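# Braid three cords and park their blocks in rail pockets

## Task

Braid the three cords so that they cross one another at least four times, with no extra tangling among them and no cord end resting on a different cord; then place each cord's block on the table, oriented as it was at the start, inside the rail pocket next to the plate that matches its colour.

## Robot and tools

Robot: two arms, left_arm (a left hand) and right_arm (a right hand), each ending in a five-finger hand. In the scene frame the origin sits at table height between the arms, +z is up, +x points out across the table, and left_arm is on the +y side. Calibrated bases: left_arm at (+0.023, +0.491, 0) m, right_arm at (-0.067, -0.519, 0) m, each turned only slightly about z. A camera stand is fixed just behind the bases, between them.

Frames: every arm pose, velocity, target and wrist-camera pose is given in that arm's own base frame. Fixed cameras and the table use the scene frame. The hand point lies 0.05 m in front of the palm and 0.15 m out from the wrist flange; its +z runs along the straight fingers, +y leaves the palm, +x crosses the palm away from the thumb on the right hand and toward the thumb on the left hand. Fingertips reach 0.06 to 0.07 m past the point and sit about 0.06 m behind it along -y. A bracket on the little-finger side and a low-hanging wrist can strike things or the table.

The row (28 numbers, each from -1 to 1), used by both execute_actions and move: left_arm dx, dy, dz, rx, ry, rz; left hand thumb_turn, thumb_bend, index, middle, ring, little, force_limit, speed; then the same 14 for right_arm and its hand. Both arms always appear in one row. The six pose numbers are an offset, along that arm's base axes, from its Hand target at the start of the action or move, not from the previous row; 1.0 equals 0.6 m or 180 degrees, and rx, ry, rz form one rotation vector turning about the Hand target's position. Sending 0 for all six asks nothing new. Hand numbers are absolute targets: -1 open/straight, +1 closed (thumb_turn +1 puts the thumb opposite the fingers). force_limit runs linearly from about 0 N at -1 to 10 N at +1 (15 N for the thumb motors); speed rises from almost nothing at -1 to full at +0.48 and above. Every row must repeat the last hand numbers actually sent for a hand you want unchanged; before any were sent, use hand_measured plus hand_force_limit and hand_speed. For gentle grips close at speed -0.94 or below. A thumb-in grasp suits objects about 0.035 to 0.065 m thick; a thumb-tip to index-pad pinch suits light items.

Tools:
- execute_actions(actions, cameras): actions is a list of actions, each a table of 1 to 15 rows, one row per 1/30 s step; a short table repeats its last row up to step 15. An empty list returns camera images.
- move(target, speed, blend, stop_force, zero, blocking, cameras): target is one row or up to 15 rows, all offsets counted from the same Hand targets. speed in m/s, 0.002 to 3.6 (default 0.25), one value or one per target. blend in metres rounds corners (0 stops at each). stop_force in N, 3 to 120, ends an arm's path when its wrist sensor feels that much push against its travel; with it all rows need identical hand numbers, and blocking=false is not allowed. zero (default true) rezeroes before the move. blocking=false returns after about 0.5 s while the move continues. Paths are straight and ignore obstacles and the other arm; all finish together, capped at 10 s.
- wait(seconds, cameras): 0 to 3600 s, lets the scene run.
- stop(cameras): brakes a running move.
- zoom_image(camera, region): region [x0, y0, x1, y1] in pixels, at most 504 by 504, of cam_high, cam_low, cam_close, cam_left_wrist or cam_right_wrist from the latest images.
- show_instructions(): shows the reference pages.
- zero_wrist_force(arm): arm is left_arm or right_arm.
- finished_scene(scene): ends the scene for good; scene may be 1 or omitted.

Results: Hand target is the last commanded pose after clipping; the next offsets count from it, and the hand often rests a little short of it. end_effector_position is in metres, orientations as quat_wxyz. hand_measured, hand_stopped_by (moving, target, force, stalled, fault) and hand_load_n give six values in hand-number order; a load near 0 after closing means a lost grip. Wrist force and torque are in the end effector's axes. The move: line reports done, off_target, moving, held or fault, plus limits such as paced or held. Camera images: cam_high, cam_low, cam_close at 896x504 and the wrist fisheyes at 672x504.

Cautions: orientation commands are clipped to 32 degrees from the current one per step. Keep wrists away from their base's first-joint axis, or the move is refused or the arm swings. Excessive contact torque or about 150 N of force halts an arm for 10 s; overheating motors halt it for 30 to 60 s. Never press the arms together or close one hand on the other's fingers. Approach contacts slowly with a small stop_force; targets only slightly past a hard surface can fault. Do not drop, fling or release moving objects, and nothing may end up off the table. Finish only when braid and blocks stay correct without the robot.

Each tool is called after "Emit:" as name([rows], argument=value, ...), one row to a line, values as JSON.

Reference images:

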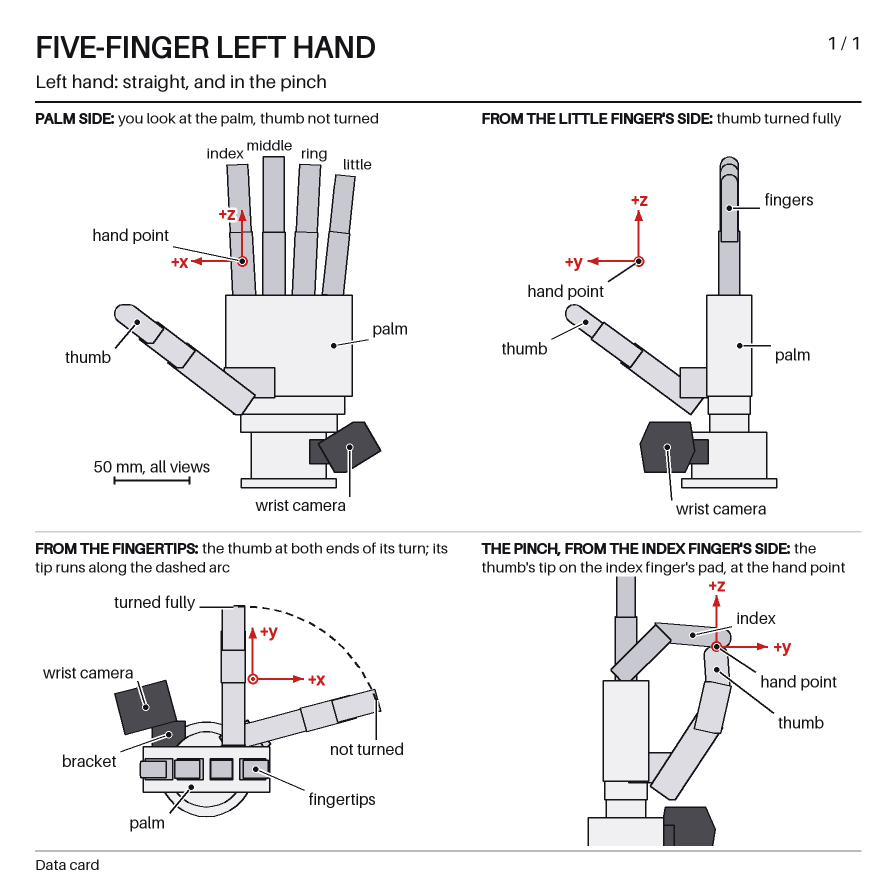

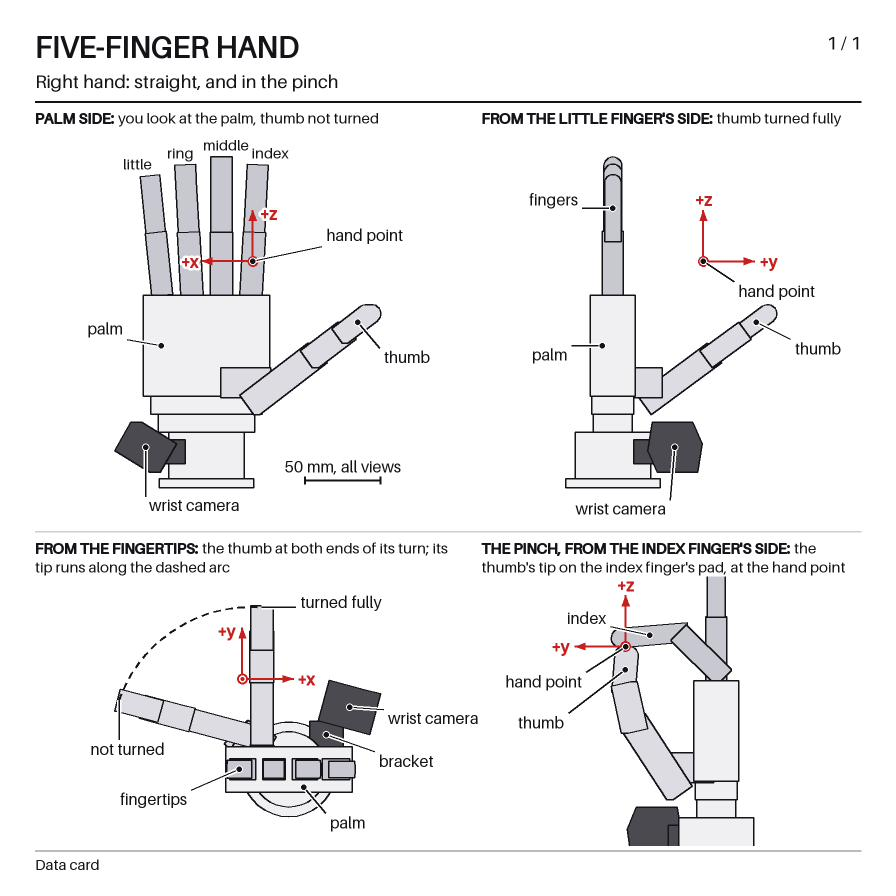

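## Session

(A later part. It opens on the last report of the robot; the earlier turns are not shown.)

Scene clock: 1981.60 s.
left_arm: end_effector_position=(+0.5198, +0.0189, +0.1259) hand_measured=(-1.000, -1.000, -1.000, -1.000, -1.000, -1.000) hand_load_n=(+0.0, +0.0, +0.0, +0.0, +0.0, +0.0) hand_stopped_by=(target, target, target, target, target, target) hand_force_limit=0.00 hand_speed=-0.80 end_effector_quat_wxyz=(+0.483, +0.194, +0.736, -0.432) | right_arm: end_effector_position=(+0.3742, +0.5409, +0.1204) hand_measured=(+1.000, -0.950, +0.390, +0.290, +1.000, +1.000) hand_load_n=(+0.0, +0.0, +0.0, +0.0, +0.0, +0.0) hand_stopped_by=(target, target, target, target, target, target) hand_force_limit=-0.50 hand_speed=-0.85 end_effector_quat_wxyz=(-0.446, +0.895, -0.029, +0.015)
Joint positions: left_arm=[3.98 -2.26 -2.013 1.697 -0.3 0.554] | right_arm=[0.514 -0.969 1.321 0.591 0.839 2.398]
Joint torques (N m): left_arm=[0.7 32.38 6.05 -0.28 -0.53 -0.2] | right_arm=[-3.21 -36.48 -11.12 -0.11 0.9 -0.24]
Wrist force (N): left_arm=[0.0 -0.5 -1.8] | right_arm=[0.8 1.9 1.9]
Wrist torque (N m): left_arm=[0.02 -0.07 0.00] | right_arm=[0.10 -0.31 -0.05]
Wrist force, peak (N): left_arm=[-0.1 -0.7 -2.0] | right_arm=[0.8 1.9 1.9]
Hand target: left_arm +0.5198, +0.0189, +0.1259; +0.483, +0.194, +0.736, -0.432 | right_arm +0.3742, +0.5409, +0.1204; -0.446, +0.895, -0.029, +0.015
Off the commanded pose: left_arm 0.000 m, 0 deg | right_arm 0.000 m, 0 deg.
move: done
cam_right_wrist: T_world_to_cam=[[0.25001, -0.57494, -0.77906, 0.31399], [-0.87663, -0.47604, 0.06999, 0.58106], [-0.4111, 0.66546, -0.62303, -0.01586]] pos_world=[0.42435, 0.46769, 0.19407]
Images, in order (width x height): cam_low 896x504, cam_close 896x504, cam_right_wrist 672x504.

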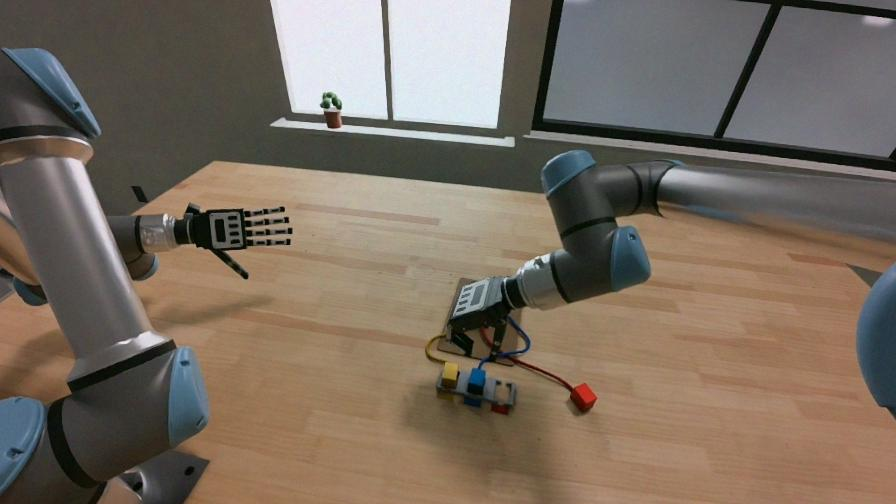

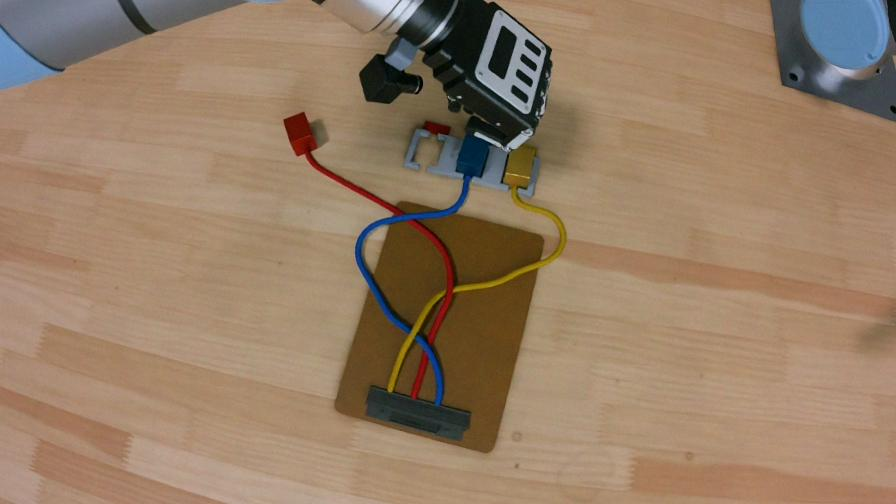

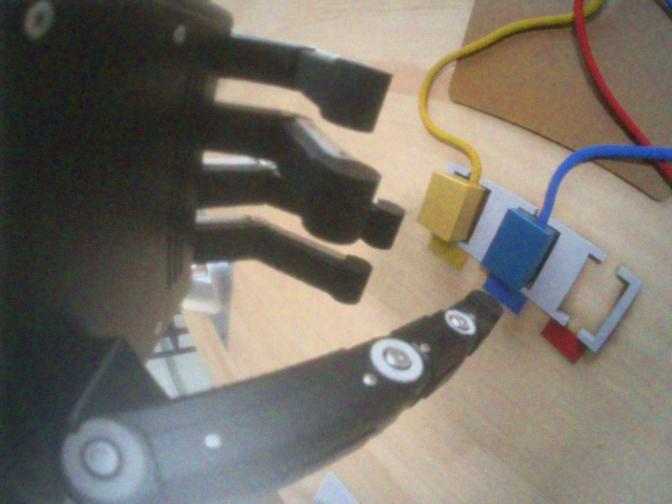

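Emit:
move([
  [0,0,0,0,0,0,-1,-1,-1,-1,-1,-1,0,-0.8,-0.0048,-0.3497,0,0,0,0.2028,1,-1,0,0,1,1,-0.5,-0.8],
  [0,0,0,0,0,0,-1,-1,-1,-1,-1,-1,0,-0.8,-0.0048,-0.3497,-0.1507,0,0,0.2028,1,-1,0,0,1,1,-0.5,-0.8],
], speed=[0.2,0.1], blend=[0.002,0])

Emit:
move(target=[0,0,0,0,0,0,-1,-1,-1,-1,-1,-1,0,-0.8,0,0,0,0,0,0,1,-0.68,0.5,0.54,1,1,-0.4,-0.9])

Emit:
move(target=[0,0,0,0,0,0,-1,-1,-1,-1,-1,-1,0,-0.8,0,0,0,0,0,0,1,-0.68,0.5,0.58,1,1,-0.4,-0.9])

Emit:
move([
  [0,0,0,0,0,0,-1,-1,-1,-1,-1,-1,0,-0.8,0,0,0.03,0,0,0,1,-0.68,0.5,0.58,1,1,-0.4,-0.9],
  [0,0,0,0,0,0,-1,-1,-1,-1,-1,-1,0,-0.8,-0.0043,-0.0215,0.03,0,0,0.1389,1,-0.68,0.5,0.58,1,1,-0.4,-0.9],
], speed=[0.06,0.08], blend=[0.003,0], cameras=["cam_low","cam_right_wrist","cam_close"])

Scene clock: 2019.73 s.
left_arm: end_effector_position=(+0.5198, +0.0189, +0.1259) hand_measured=(-1.000, -1.000, -1.000, -1.000, -1.000, -1.000) hand_load_n=(+0.0, +0.0, +0.0, -0.5, +0.0, +0.0) hand_stopped_by=(target, target, target, target, target, target) hand_force_limit=0.00 hand_speed=-0.80 end_effector_quat_wxyz=(+0.483, +0.194, +0.736, -0.432) | right_arm: end_effector_position=(+0.3713, +0.3310, +0.0300) hand_measured=(+1.000, -1.000, +0.000, +0.000, +1.000, +1.000) hand_load_n=(+0.0, +0.0, +0.0, -0.5, +0.0, +0.0) hand_stopped_by=(target, target, target, target, target, target) hand_force_limit=-0.50 hand_speed=-0.80 end_effector_quat_wxyz=(-0.428, +0.859, +0.252, -0.126)
Joint positions: left_arm=[3.98 -2.26 -2.013 1.697 -0.3 0.554] | right_arm=[0.154 -0.741 1.493 1.312 0.753 0.935]
Joint torques (N m): left_arm=[1.01 32.34 7.56 -0.51 -0.35 -0.03] | right_arm=[-3.62 -39.48 -19.72 1.58 -0.49 1.26]
Motor temperatures (°C): left_arm=[30 29 25 37 33 32] | right_arm=[28 32 29 38 34 35]
Wrist force (N): left_arm=[-0.3 -0.7 -1.8] | right_arm=[0.7 1.9 1.5]
Wrist torque (N m): left_arm=[-0.01 -0.02 -0.02] | right_arm=[0.14 -0.27 -0.09]
Wrist force, peak (N): left_arm=[0.2 -0.9 -2.1] | right_arm=[0.6 2.9 2.3]
Hand target: left_arm +0.5198, +0.0189, +0.1259; +0.483, +0.194, +0.736, -0.432 | right_arm +0.3713, +0.3310, +0.0299; -0.428, +0.859, +0.252, -0.126
Off the commanded pose: left_arm 0.000 m, 0 deg | right_arm 0.000 m, 0 deg.
move: done

Scene clock: 2021.70 s.
left_arm: end_effector_position=(+0.5198, +0.0189, +0.1259) hand_measured=(-1.000, -1.000, -1.000, -1.000, -1.000, -1.000) hand_load_n=(+0.0, +0.0, +0.0, +0.0, +0.0, +0.0) hand_stopped_by=(target, target, target, target, target, target) hand_force_limit=0.00 hand_speed=-0.80 end_effector_quat_wxyz=(+0.483, +0.194, +0.736, -0.432) | right_arm: end_effector_position=(+0.3713, +0.3310, +0.0300) hand_measured=(+1.000, -0.822, +0.474, +0.362, +1.000, +1.000) hand_load_n=(+0.5, +7.0, +3.0, +0.5, +0.0, +0.0) hand_stopped_by=(target, force, force, force, target, target) hand_force_limit=-0.40 hand_speed=-0.90 end_effector_quat_wxyz=(-0.428, +0.859, +0.252, -0.126)
Joint positions: left_arm=[3.98 -2.26 -2.013 1.697 -0.3 0.554] | right_arm=[0.154 -0.741 1.493 1.312 0.753 0.935]
Joint torques (N m): left_arm=[-0.01 32.38 7.35 -0.45 -0.38 0.1] | right_arm=[0.88 -38.48 -17.24 1.44 -2.4 1.48]
Wrist force (N): left_arm=[0.1 -0.6 -1.9] | right_arm=[0.3 -0.2 -2.6]
Wrist torque (N m): left_arm=[0.01 -0.09 0.01] | right_arm=[-0.05 -0.15 -0.12]
Wrist force, peak (N): left_arm=[-0.1 -0.7 -2.0] | right_arm=[1.4 -2.3 -1.8]
Hand target: left_arm +0.5198, +0.0189, +0.1259; +0.483, +0.194, +0.736, -0.432 | right_arm +0.3713, +0.3310, +0.0299; -0.428, +0.859, +0.252, -0.126
Off the commanded pose: left_arm 0.000 m, 0 deg | right_arm 0.000 m, 0 deg.
move: done

Scene clock: 2022.20 s.
left_arm: end_effector_position=(+0.5198, +0.0189, +0.1259) hand_measured=(-1.000, -1.000, -1.000, -1.000, -1.000, -1.000) hand_load_n=(+0.0, +0.0, +0.0, +0.0, +0.0, +0.0) hand_stopped_by=(target, target, target, target, target, target) hand_force_limit=0.00 hand_speed=-0.80 end_effector_quat_wxyz=(+0.483, +0.194, +0.736, -0.432) | right_arm: end_effector_position=(+0.3713, +0.3310, +0.0300) hand_measured=(+1.000, -0.822, +0.474, +0.378, +1.000, +1.000) hand_load_n=(+0.5, +7.0, +3.0, +3.0, +0.0, +0.0) hand_stopped_by=(target, force, force, force, target, target) hand_force_limit=-0.40 hand_speed=-0.90 end_effector_quat_wxyz=(-0.428, +0.859, +0.252, -0.126)
Joint positions: left_arm=[3.98 -2.26 -2.013 1.697 -0.3 0.554] | right_arm=[0.154 -0.741 1.493 1.312 0.753 0.935]
Joint torques (N m): left_arm=[1.04 31.86 5.65 -0.55 -0.28 -0.17] | right_arm=[1.4 -38.79 -14.55 1.48 -2.04 1.39]
Wrist force (N): left_arm=[0.0 -0.7 -1.7] | right_arm=[0.7 0.5 -1.7]
Wrist torque (N m): left_arm=[-0.01 -0.07 0.01] | right_arm=[0.00 -0.21 -0.12]
Wrist force, peak (N): left_arm=[-0.2 -0.5 -2.0] | right_arm=[0.4 -0.1 -2.6]
Hand target: left_arm +0.5198, +0.0189, +0.1259; +0.483, +0.194, +0.736, -0.432 | right_arm +0.3713, +0.3310, +0.0299; -0.428, +0.859, +0.252, -0.126
Off the commanded pose: left_arm 0.000 m, 0 deg | right_arm 0.000 m, 0 deg.
move: done

Scene clock: 2025.53 s.
left_arm: end_effector_position=(+0.5198, +0.0189, +0.1259) hand_measured=(-1.000, -1.000, -1.000, -1.000, -1.000, -1.000) hand_load_n=(+0.0, +0.0, +0.0, +0.0, +0.0, +0.0) hand_stopped_by=(target, target, target, target, target, target) hand_force_limit=0.00 hand_speed=-0.80 end_effector_quat_wxyz=(+0.483, +0.194, +0.736, -0.432) | right_arm: end_effector_position=(+0.3687, +0.3182, +0.0479) hand_measured=(+1.000, -0.822, +0.474, +0.378, +1.000, +1.000) hand_load_n=(+1.0, +7.0, +3.0, +3.0, +0.0, +0.0) hand_stopped_by=(target, force, force, force, target, target) hand_force_limit=-0.40 hand_speed=-0.90 end_effector_quat_wxyz=(-0.391, +0.784, +0.432, -0.215)
Joint positions: left_arm=[3.98 -2.26 -2.013 1.697 -0.3 0.554] | right_arm=[0.226 -0.663 1.34 1.645 0.969 0.544]
Joint torques (N m): left_arm=[-0.05 32.56 6.26 -0.29 -0.57 -0.09] | right_arm=[-8.51 -54.7 -7.3 1.22 -2.73 1.49]
Wrist force (N): left_arm=[-0.1 -0.7 -1.6] | right_arm=[0.8 2.7 2.0]
Wrist torque (N m): left_arm=[-0.01 -0.05 0.00] | right_arm=[0.16 -0.31 -0.17]
Wrist force, peak (N): left_arm=[0.1 -0.7 -2.1] | right_arm=[0.7 3.2 2.7]
Hand target: left_arm +0.5198, +0.0189, +0.1259; +0.483, +0.194, +0.736, -0.432 | right_arm +0.3687, +0.3181, +0.0479; -0.391, +0.784, +0.432, -0.215
Off the commanded pose: left_arm 0.000 m, 0 deg | right_arm 0.000 m, 0 deg.
move: done
cam_right_wrist: T_world_to_cam=[[0.62469, -0.05459, -0.77896, -0.17295], [0.00044, -0.99753, 0.07026, 0.31788], [-0.78087, -0.04423, -0.62313, 0.447]] pos_world=[0.45695, 0.32743, 0.12148]
Images, in order (width x height): cam_low 896x504, cam_close 896x504, cam_right_wrist 672x504.

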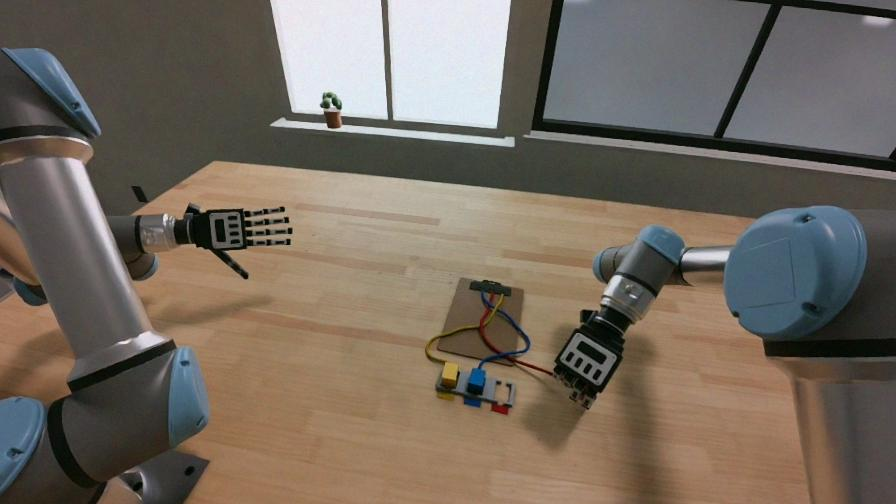

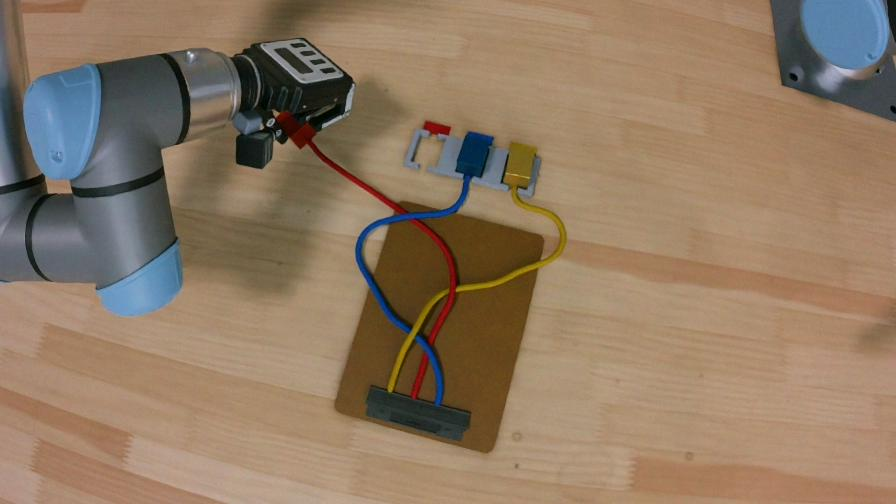

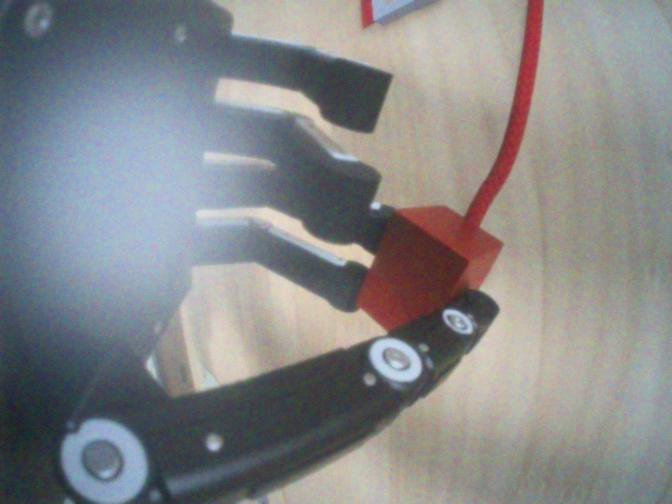

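Emit:
move([
  [0,0,0,0,0,0,-1,-1,-1,-1,-1,-1,0,-0.8,0.0655,0.1255,0,0,0,0,1,-0.68,0.5,0.58,1,1,-0.4,-0.9],
], speed=[0.06], cameras=["cam_low","cam_right_wrist","cam_close"])

Emit:
zoom_image(camera="cam_close", region=[330, 100, 600, 370])

Scene clock: 2033.27 s.
left_arm: end_effector_position=(+0.5198, +0.0189, +0.1259) hand_measured=(-1.000, -1.000, -1.000, -1.000, -1.000, -1.000) hand_load_n=(+0.0, +0.0, +0.0, +0.0, +0.0, +0.0) hand_stopped_by=(target, target, target, target, target, target) hand_force_limit=0.00 hand_speed=-0.80 end_effector_quat_wxyz=(+0.483, +0.194, +0.736, -0.432) | right_arm: end_effector_position=(+0.4079, +0.3935, +0.0479) hand_measured=(+1.000, -0.822, +0.474, +0.378, +1.000, +1.000) hand_load_n=(+0.5, +7.0, +3.0, +3.0, +0.0, +0.0) hand_stopped_by=(target, force, force, force, target, target) hand_force_limit=-0.40 hand_speed=-0.90 end_effector_quat_wxyz=(-0.391, +0.784, +0.432, -0.215)
Joint positions: left_arm=[3.98 -2.26 -2.013 1.697 -0.3 0.554] | right_arm=[0.328 -0.508 1.004 1.77 0.901 0.64]
Joint torques (N m): left_arm=[0.35 32.63 6.61 -0.41 -0.21 -0.14] | right_arm=[-7.98 -52.4 -23.4 2.24 1.03 -1.83]
Wrist force (N): left_arm=[0.0 -0.7 -2.0] | right_arm=[0.7 2.5 2.1]
Wrist torque (N m): left_arm=[0.01 -0.07 0.01] | right_arm=[0.13 -0.30 -0.09]
Wrist force, peak (N): left_arm=[-0.2 -0.9 -2.2] | right_arm=[0.8 2.8 2.2]
Hand target: left_arm +0.5198, +0.0189, +0.1259; +0.483, +0.194, +0.736, -0.432 | right_arm +0.4080, +0.3934, +0.0479; -0.391, +0.784, +0.432, -0.215
Off the commanded pose: left_arm 0.000 m, 0 deg | right_arm 0.000 m, 0 deg.
move: done
cam_right_wrist: T_world_to_cam=[[0.62458, -0.05466, -0.77904, -0.19324], [0.00033, -0.99753, 0.07025, 0.39293], [-0.78096, -0.04413, -0.62302, 0.48092]] pos_world=[0.49615, 0.40263, 0.12148]
Images, in order (width x height): cam_low 896x504, cam_close 896x504, cam_right_wrist 672x504.

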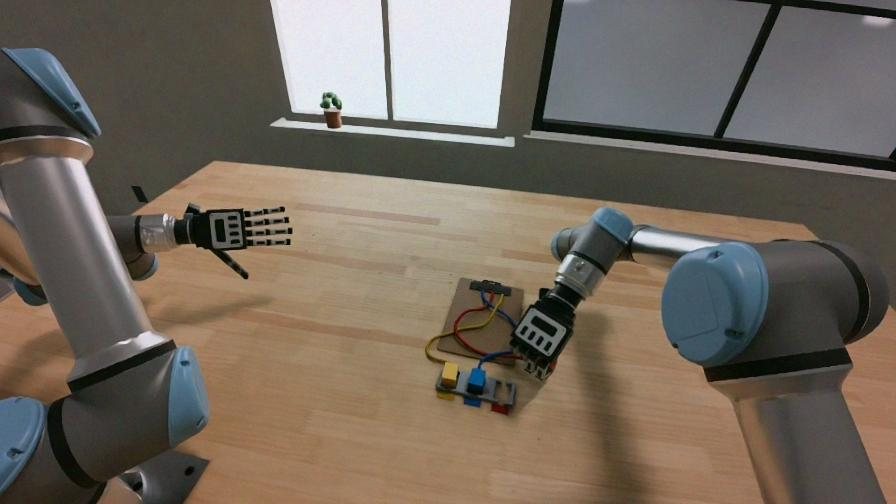

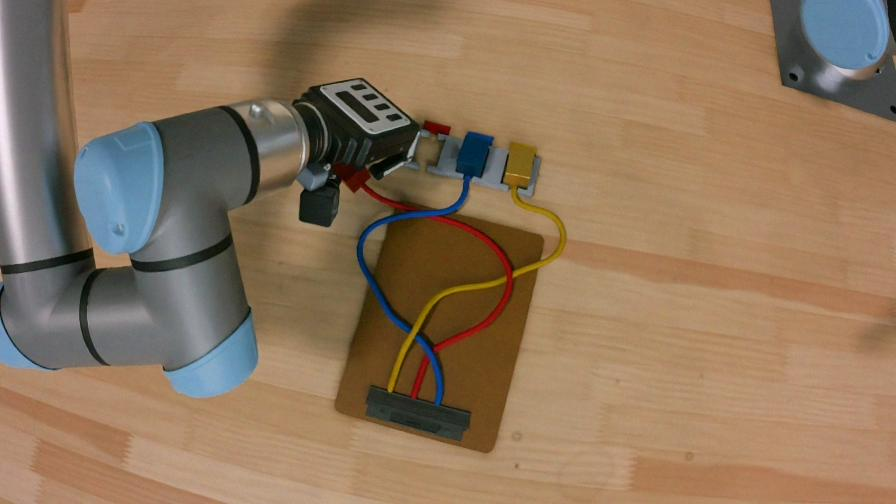

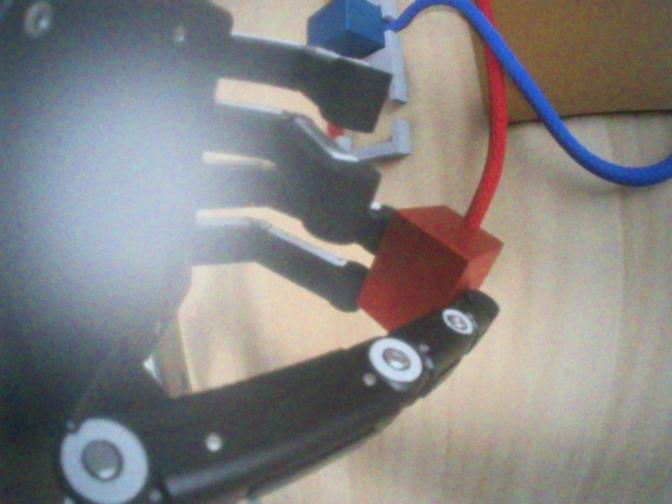

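Scaled by 1.867 from the camera's image (finer frame: 1280x720).

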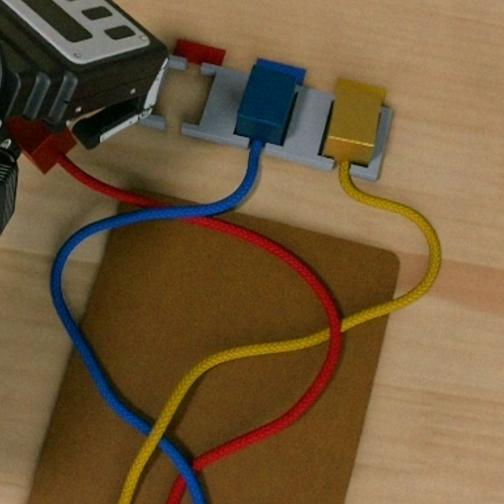

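Emit:
move([
  [0,0,0,0,0,0,-1,-1,-1,-1,-1,-1,0,-0.8,-0.0367,0.1168,0.005,0,0,-0.3097,1,-0.68,0.5,0.58,1,1,-0.4,-0.9],
], speed=[0.06], cameras=["cam_low","cam_right_wrist","cam_close"])

Emit:
zoom_image(camera="cam_close", region=[330, 100, 600, 370])

Scene clock: 2055.80 s.
left_arm: end_effector_position=(+0.5198, +0.0189, +0.1259) hand_measured=(-1.000, -1.000, -1.000, -1.000, -1.000, -1.000) hand_load_n=(+0.0, +0.0, +0.0, +0.0, +0.0, +0.0) hand_stopped_by=(target, target, target, target, target, target) hand_force_limit=0.00 hand_speed=-0.80 end_effector_quat_wxyz=(+0.483, +0.194, +0.736, -0.432) | right_arm: end_effector_position=(+0.3859, +0.4635, +0.0510) hand_measured=(+1.000, -0.822, +0.474, +0.378, +1.000, +1.000) hand_load_n=(+1.0, +7.0, +3.0, +3.0, +0.0, +0.0) hand_stopped_by=(target, force, force, force, target, target) hand_force_limit=-0.40 hand_speed=-0.90 end_effector_quat_wxyz=(-0.446, +0.895, +0.016, -0.008)
Joint positions: left_arm=[3.98 -2.26 -2.013 1.697 -0.3 0.554] | right_arm=[0.36 -0.908 1.471 0.609 0.713 2.08]
Joint torques (N m): left_arm=[0.61 32.14 7.27 -0.35 -0.12 -0.28] | right_arm=[-8.08 -38.15 -22.87 1.26 -3.32 0.16]
Wrist force (N): left_arm=[0.0 -0.8 -1.5] | right_arm=[0.5 2.3 1.9]
Wrist torque (N m): left_arm=[-0.04 -0.06 0.01] | right_arm=[0.13 -0.30 -0.03]
Wrist force, peak (N): left_arm=[0.0 -1.0 -2.0] | right_arm=[1.0 2.6 2.1]
Hand target: left_arm +0.5198, +0.0189, +0.1259; +0.483, +0.194, +0.736, -0.432 | right_arm +0.3860, +0.4635, +0.0509; -0.446, +0.895, +0.016, -0.008
Off the commanded pose: left_arm 0.000 m, 0 deg | right_arm 0.000 m, 0 deg.
move: done
cam_right_wrist: T_world_to_cam=[[0.3065, -0.54704, -0.77897, 0.17776], [-0.82425, -0.56186, 0.07026, 0.5789], [-0.47611, 0.62053, -0.62311, 0.04297]] pos_world=[0.44313, 0.39584, 0.12458]
Images, in order (width x height): cam_low 896x504, cam_close 896x504, cam_right_wrist 672x504.

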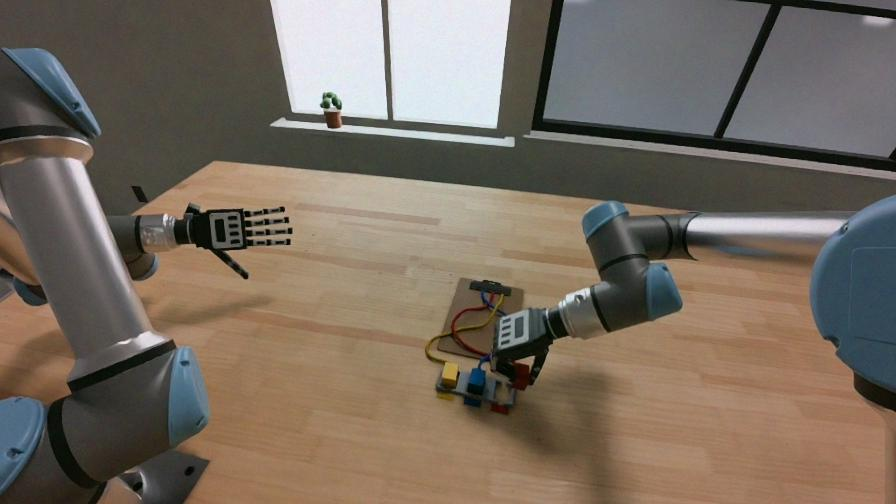

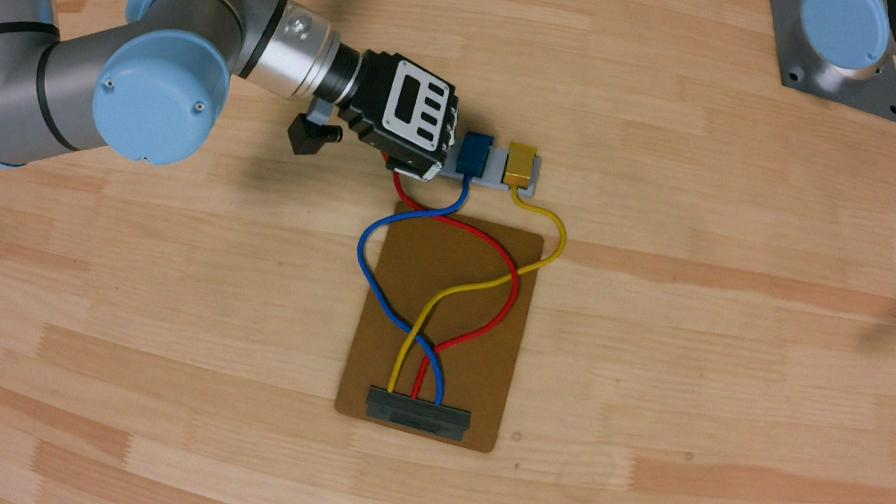

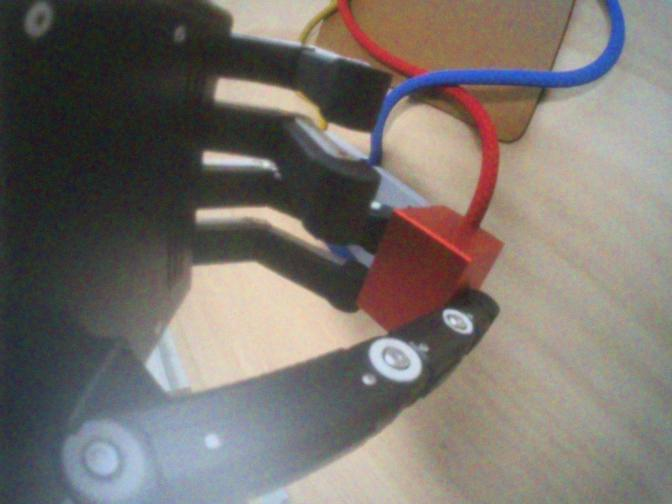

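Scaled by 1.867 from the camera's image (finer frame: 1280x720).

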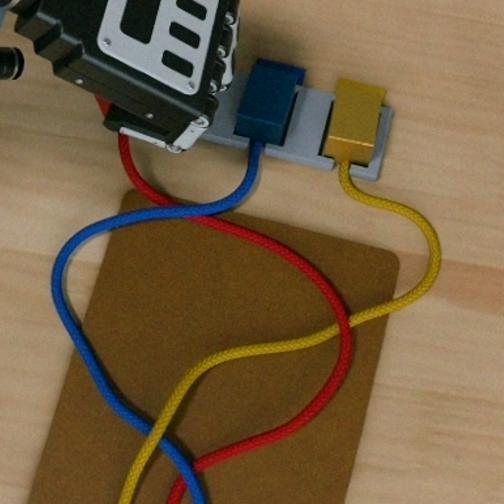

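Emit:
move([
  [0,0,0,0,0,0,-1,-1,-1,-1,-1,-1,0,-0.8,-0.0227,0.0462,0.0,0,0,-0.0319,1,-0.68,0.5,0.58,1,1,-0.4,-0.9],
], speed=[0.04], cameras=["cam_low","cam_right_wrist","cam_close"])

Emit:
zoom_image(camera="cam_close", region=[380, 120, 460, 200])

Emit:
zoom_image(camera="cam_right_wrist", region=[330, 100, 600, 370])

Emit:
zoom_image(camera="cam_low", region=[430, 340, 550, 440])

Scene clock: 2069.53 s.
left_arm: end_effector_position=(+0.5198, +0.0189, +0.1259) hand_measured=(-1.000, -1.000, -1.000, -1.000, -1.000, -1.000) hand_load_n=(+0.0, +0.0, +0.0, +0.0, +0.0, +0.0) hand_stopped_by=(target, target, target, target, target, target) hand_force_limit=0.00 hand_speed=-0.80 end_effector_quat_wxyz=(+0.483, +0.194, +0.736, -0.432) | right_arm: end_effector_position=(+0.3723, +0.4912, +0.0510) hand_measured=(+1.000, -0.822, +0.474, +0.378, +1.000, +1.000) hand_load_n=(+0.5, +7.0, +3.0, +3.0, +0.0, +0.0) hand_stopped_by=(target, force, force, force, target, target) hand_force_limit=-0.40 hand_speed=-0.90 end_effector_quat_wxyz=(-0.446, +0.895, -0.029, +0.015)
Joint positions: left_arm=[3.98 -2.26 -2.013 1.697 -0.3 0.554] | right_arm=[0.429 -0.959 1.517 0.452 0.791 2.3]
Joint torques (N m): left_arm=[-0.4 32.31 6.63 -0.43 -0.26 -0.15] | right_arm=[-7.92 -35.17 -23.82 1.52 -3.16 -0.44]
Wrist force (N): left_arm=[0.1 -0.7 -2.0] | right_arm=[0.6 2.2 1.7]
Wrist torque (N m): left_arm=[0.01 -0.09 0.01] | right_arm=[0.13 -0.27 -0.04]
Wrist force, peak (N): left_arm=[0.0 -0.7 -2.2] | right_arm=[0.7 2.4 2.1]
Hand target: left_arm +0.5198, +0.0189, +0.1259; +0.483, +0.194, +0.736, -0.432 | right_arm +0.3724, +0.4912, +0.0509; -0.446, +0.895, -0.029, +0.015
Off the commanded pose: left_arm 0.000 m, 0 deg | right_arm 0.000 m, 0 deg.
move: done
cam_right_wrist: T_world_to_cam=[[0.25029, -0.57495, -0.77897, 0.23168], [-0.87632, -0.47659, 0.07019, 0.56071], [-0.4116, 0.66506, -0.62313, -0.02654]] pos_world=[0.42245, 0.41809, 0.12458]
Images, in order (width x height): cam_low 896x504, cam_close 896x504, cam_right_wrist 672x504.

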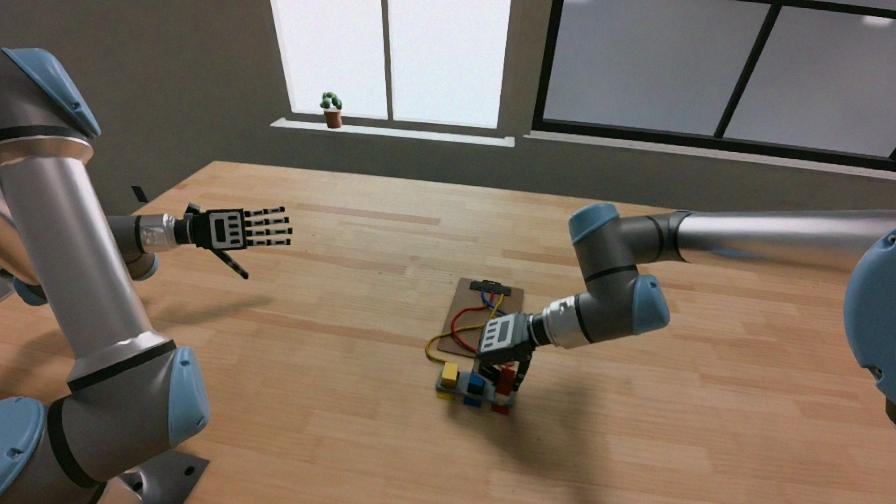

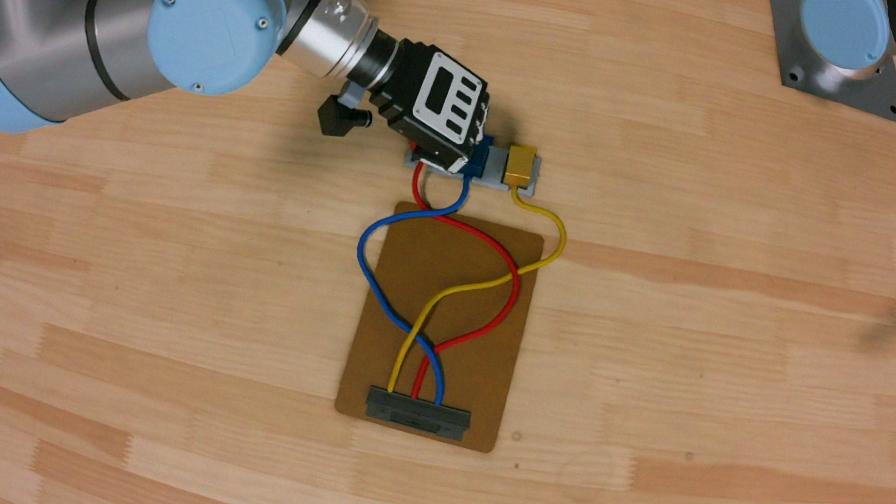

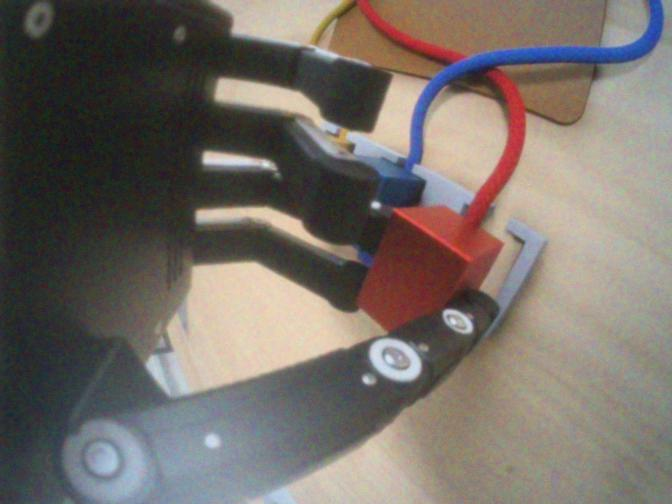

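Scaled by 6.300 from the camera's image (finer frame: 1280x720).

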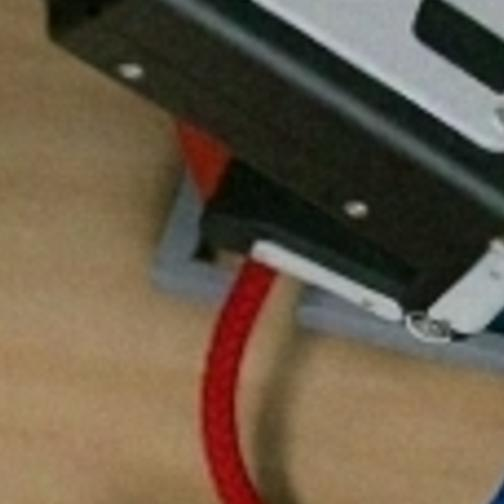

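Scaled by 1.867 from the camera's image (finer frame: 960x720).

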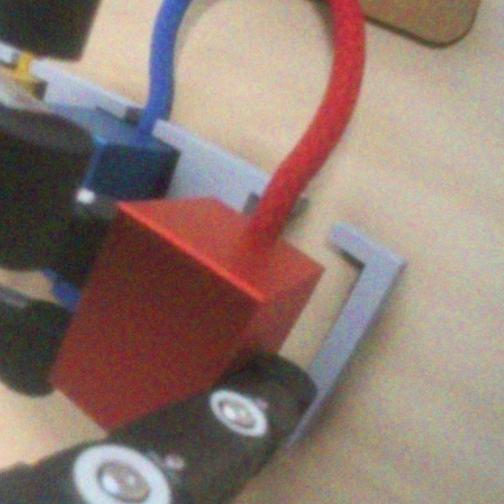

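Scaled by 4.200 from the camera's image (finer frame: 1280x720).

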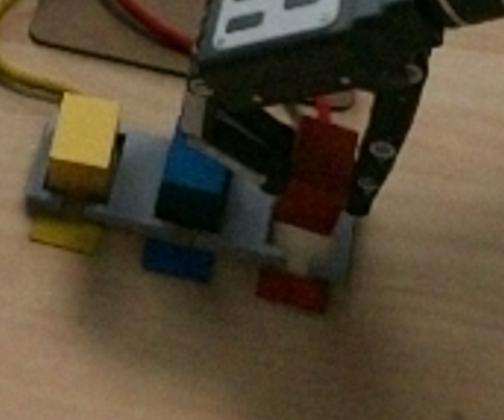

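Emit:
move([
  [0,0,0,0,0,0,-1,-1,-1,-1,-1,-1,0,-0.8,0.0,-0.0022,-0.0077,0,0,0,1,-0.68,0.5,0.58,1,1,-0.4,-0.9],
], speed=[0.02], cameras=["cam_low","cam_right_wrist","cam_close"])

Emit:
zoom_image(camera="cam_close", region=[390, 120, 450, 180])

Emit:
zoom_image(camera="cam_right_wrist", region=[330, 100, 600, 370])

Emit:
zoom_image(camera="cam_low", region=[430, 340, 550, 440])

Scene clock: 2113.20 s.
left_arm: end_effector_position=(+0.5198, +0.0189, +0.1259) hand_measured=(-1.000, -1.000, -1.000, -1.000, -1.000, -1.000) hand_load_n=(+0.0, +0.0, -0.5, +0.0, -0.5, +0.0) hand_stopped_by=(target, target, target, target, target, target) hand_force_limit=0.00 hand_speed=-0.80 end_effector_quat_wxyz=(+0.483, +0.194, +0.736, -0.432) | right_arm: end_effector_position=(+0.3724, +0.4898, +0.0462) hand_measured=(+1.000, -0.822, +0.474, +0.378, +1.000, +1.000) hand_load_n=(+0.5, +7.5, +2.5, +3.0, +0.0, +0.0) hand_stopped_by=(target, force, force, force, target, target) hand_force_limit=-0.40 hand_speed=-0.90 end_effector_quat_wxyz=(-0.446, +0.895, -0.029, +0.015)
Joint positions: left_arm=[3.98 -2.26 -2.013 1.697 -0.3 0.554] | right_arm=[0.426 -0.954 1.523 0.442 0.79 2.297]
Joint torques (N m): left_arm=[0.97 32.63 5.9 -0.29 -0.34 -0.03] | right_arm=[1.43 -49.41 -23.61 2.5 -2.37 -0.03]
Wrist force (N): left_arm=[0.1 -1.0 -1.7] | right_arm=[0.6 2.3 1.8]
Wrist torque (N m): left_arm=[-0.05 -0.09 0.02] | right_arm=[0.14 -0.27 -0.03]
Wrist force, peak (N): left_arm=[-0.1 -0.9 -2.0] | right_arm=[0.5 2.5 1.9]
Hand target: left_arm +0.5198, +0.0189, +0.1259; +0.483, +0.194, +0.736, -0.432 | right_arm +0.3724, +0.4899, +0.0463; -0.446, +0.895, -0.029, +0.015
Off the commanded pose: left_arm 0.000 m, 0 deg | right_arm 0.000 m, 0 deg.
move: done
cam_right_wrist: T_world_to_cam=[[0.25004, -0.57499, -0.77902, 0.22725], [-0.87643, -0.47636, 0.0703, 0.56041], [-0.41152, 0.66518, -0.62305, -0.02866]] pos_world=[0.42255, 0.41669, 0.11978]
Images, in order (width x height): cam_low 896x504, cam_close 896x504, cam_right_wrist 672x504.

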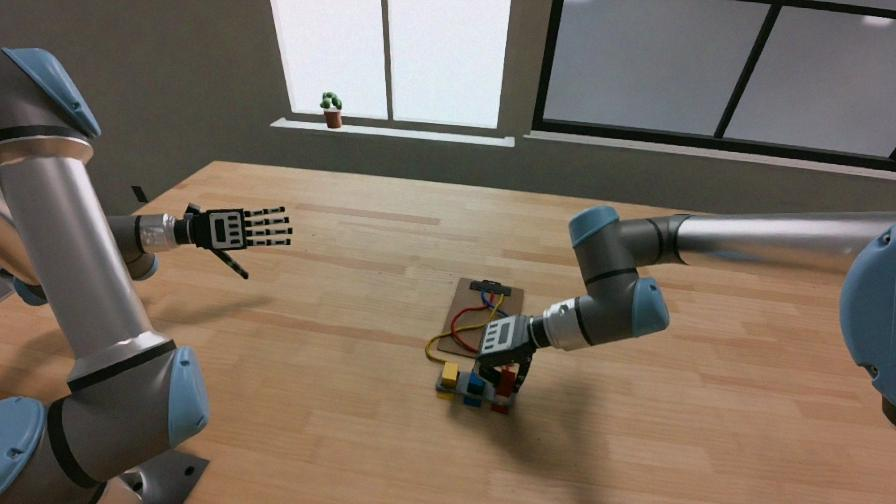

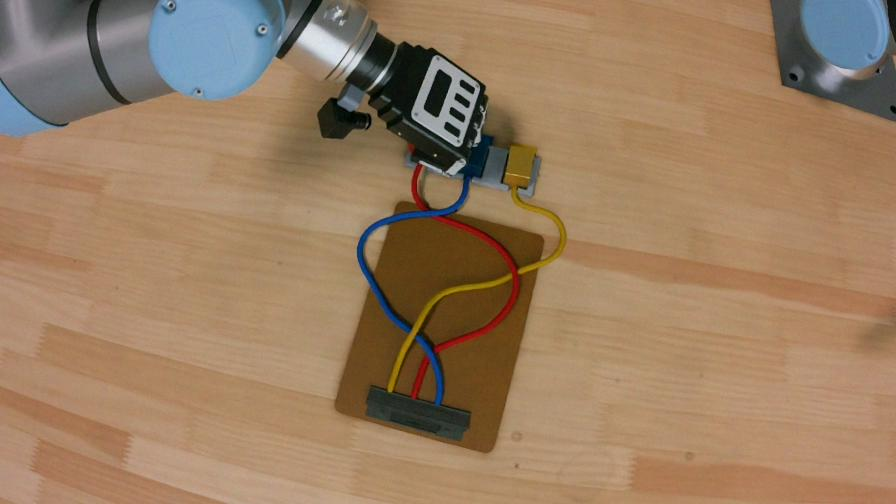

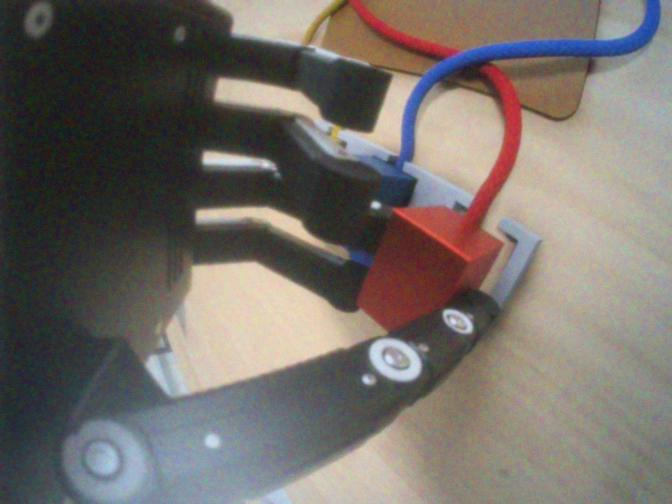

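Scaled by 8.400 from the camera's image (finer frame: 1280x720).

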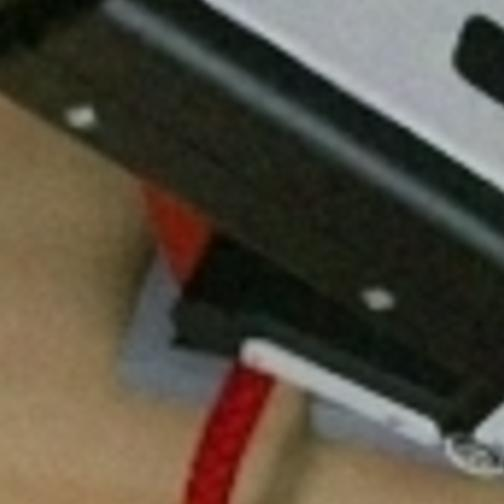

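Scaled by 1.867 from the camera's image (finer frame: 960x720).

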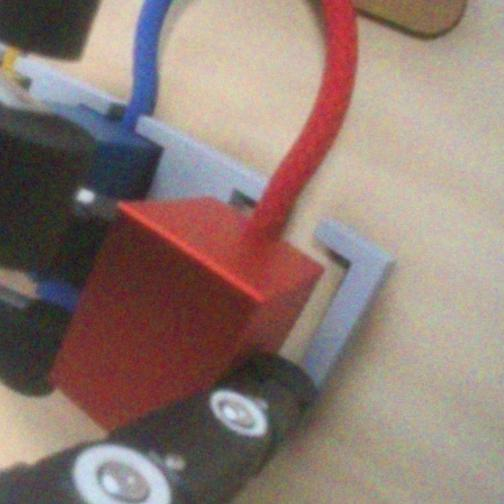

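Scaled by 4.200 from the camera's image (finer frame: 1280x720).

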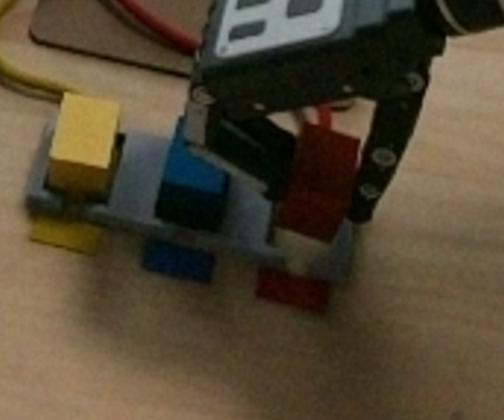

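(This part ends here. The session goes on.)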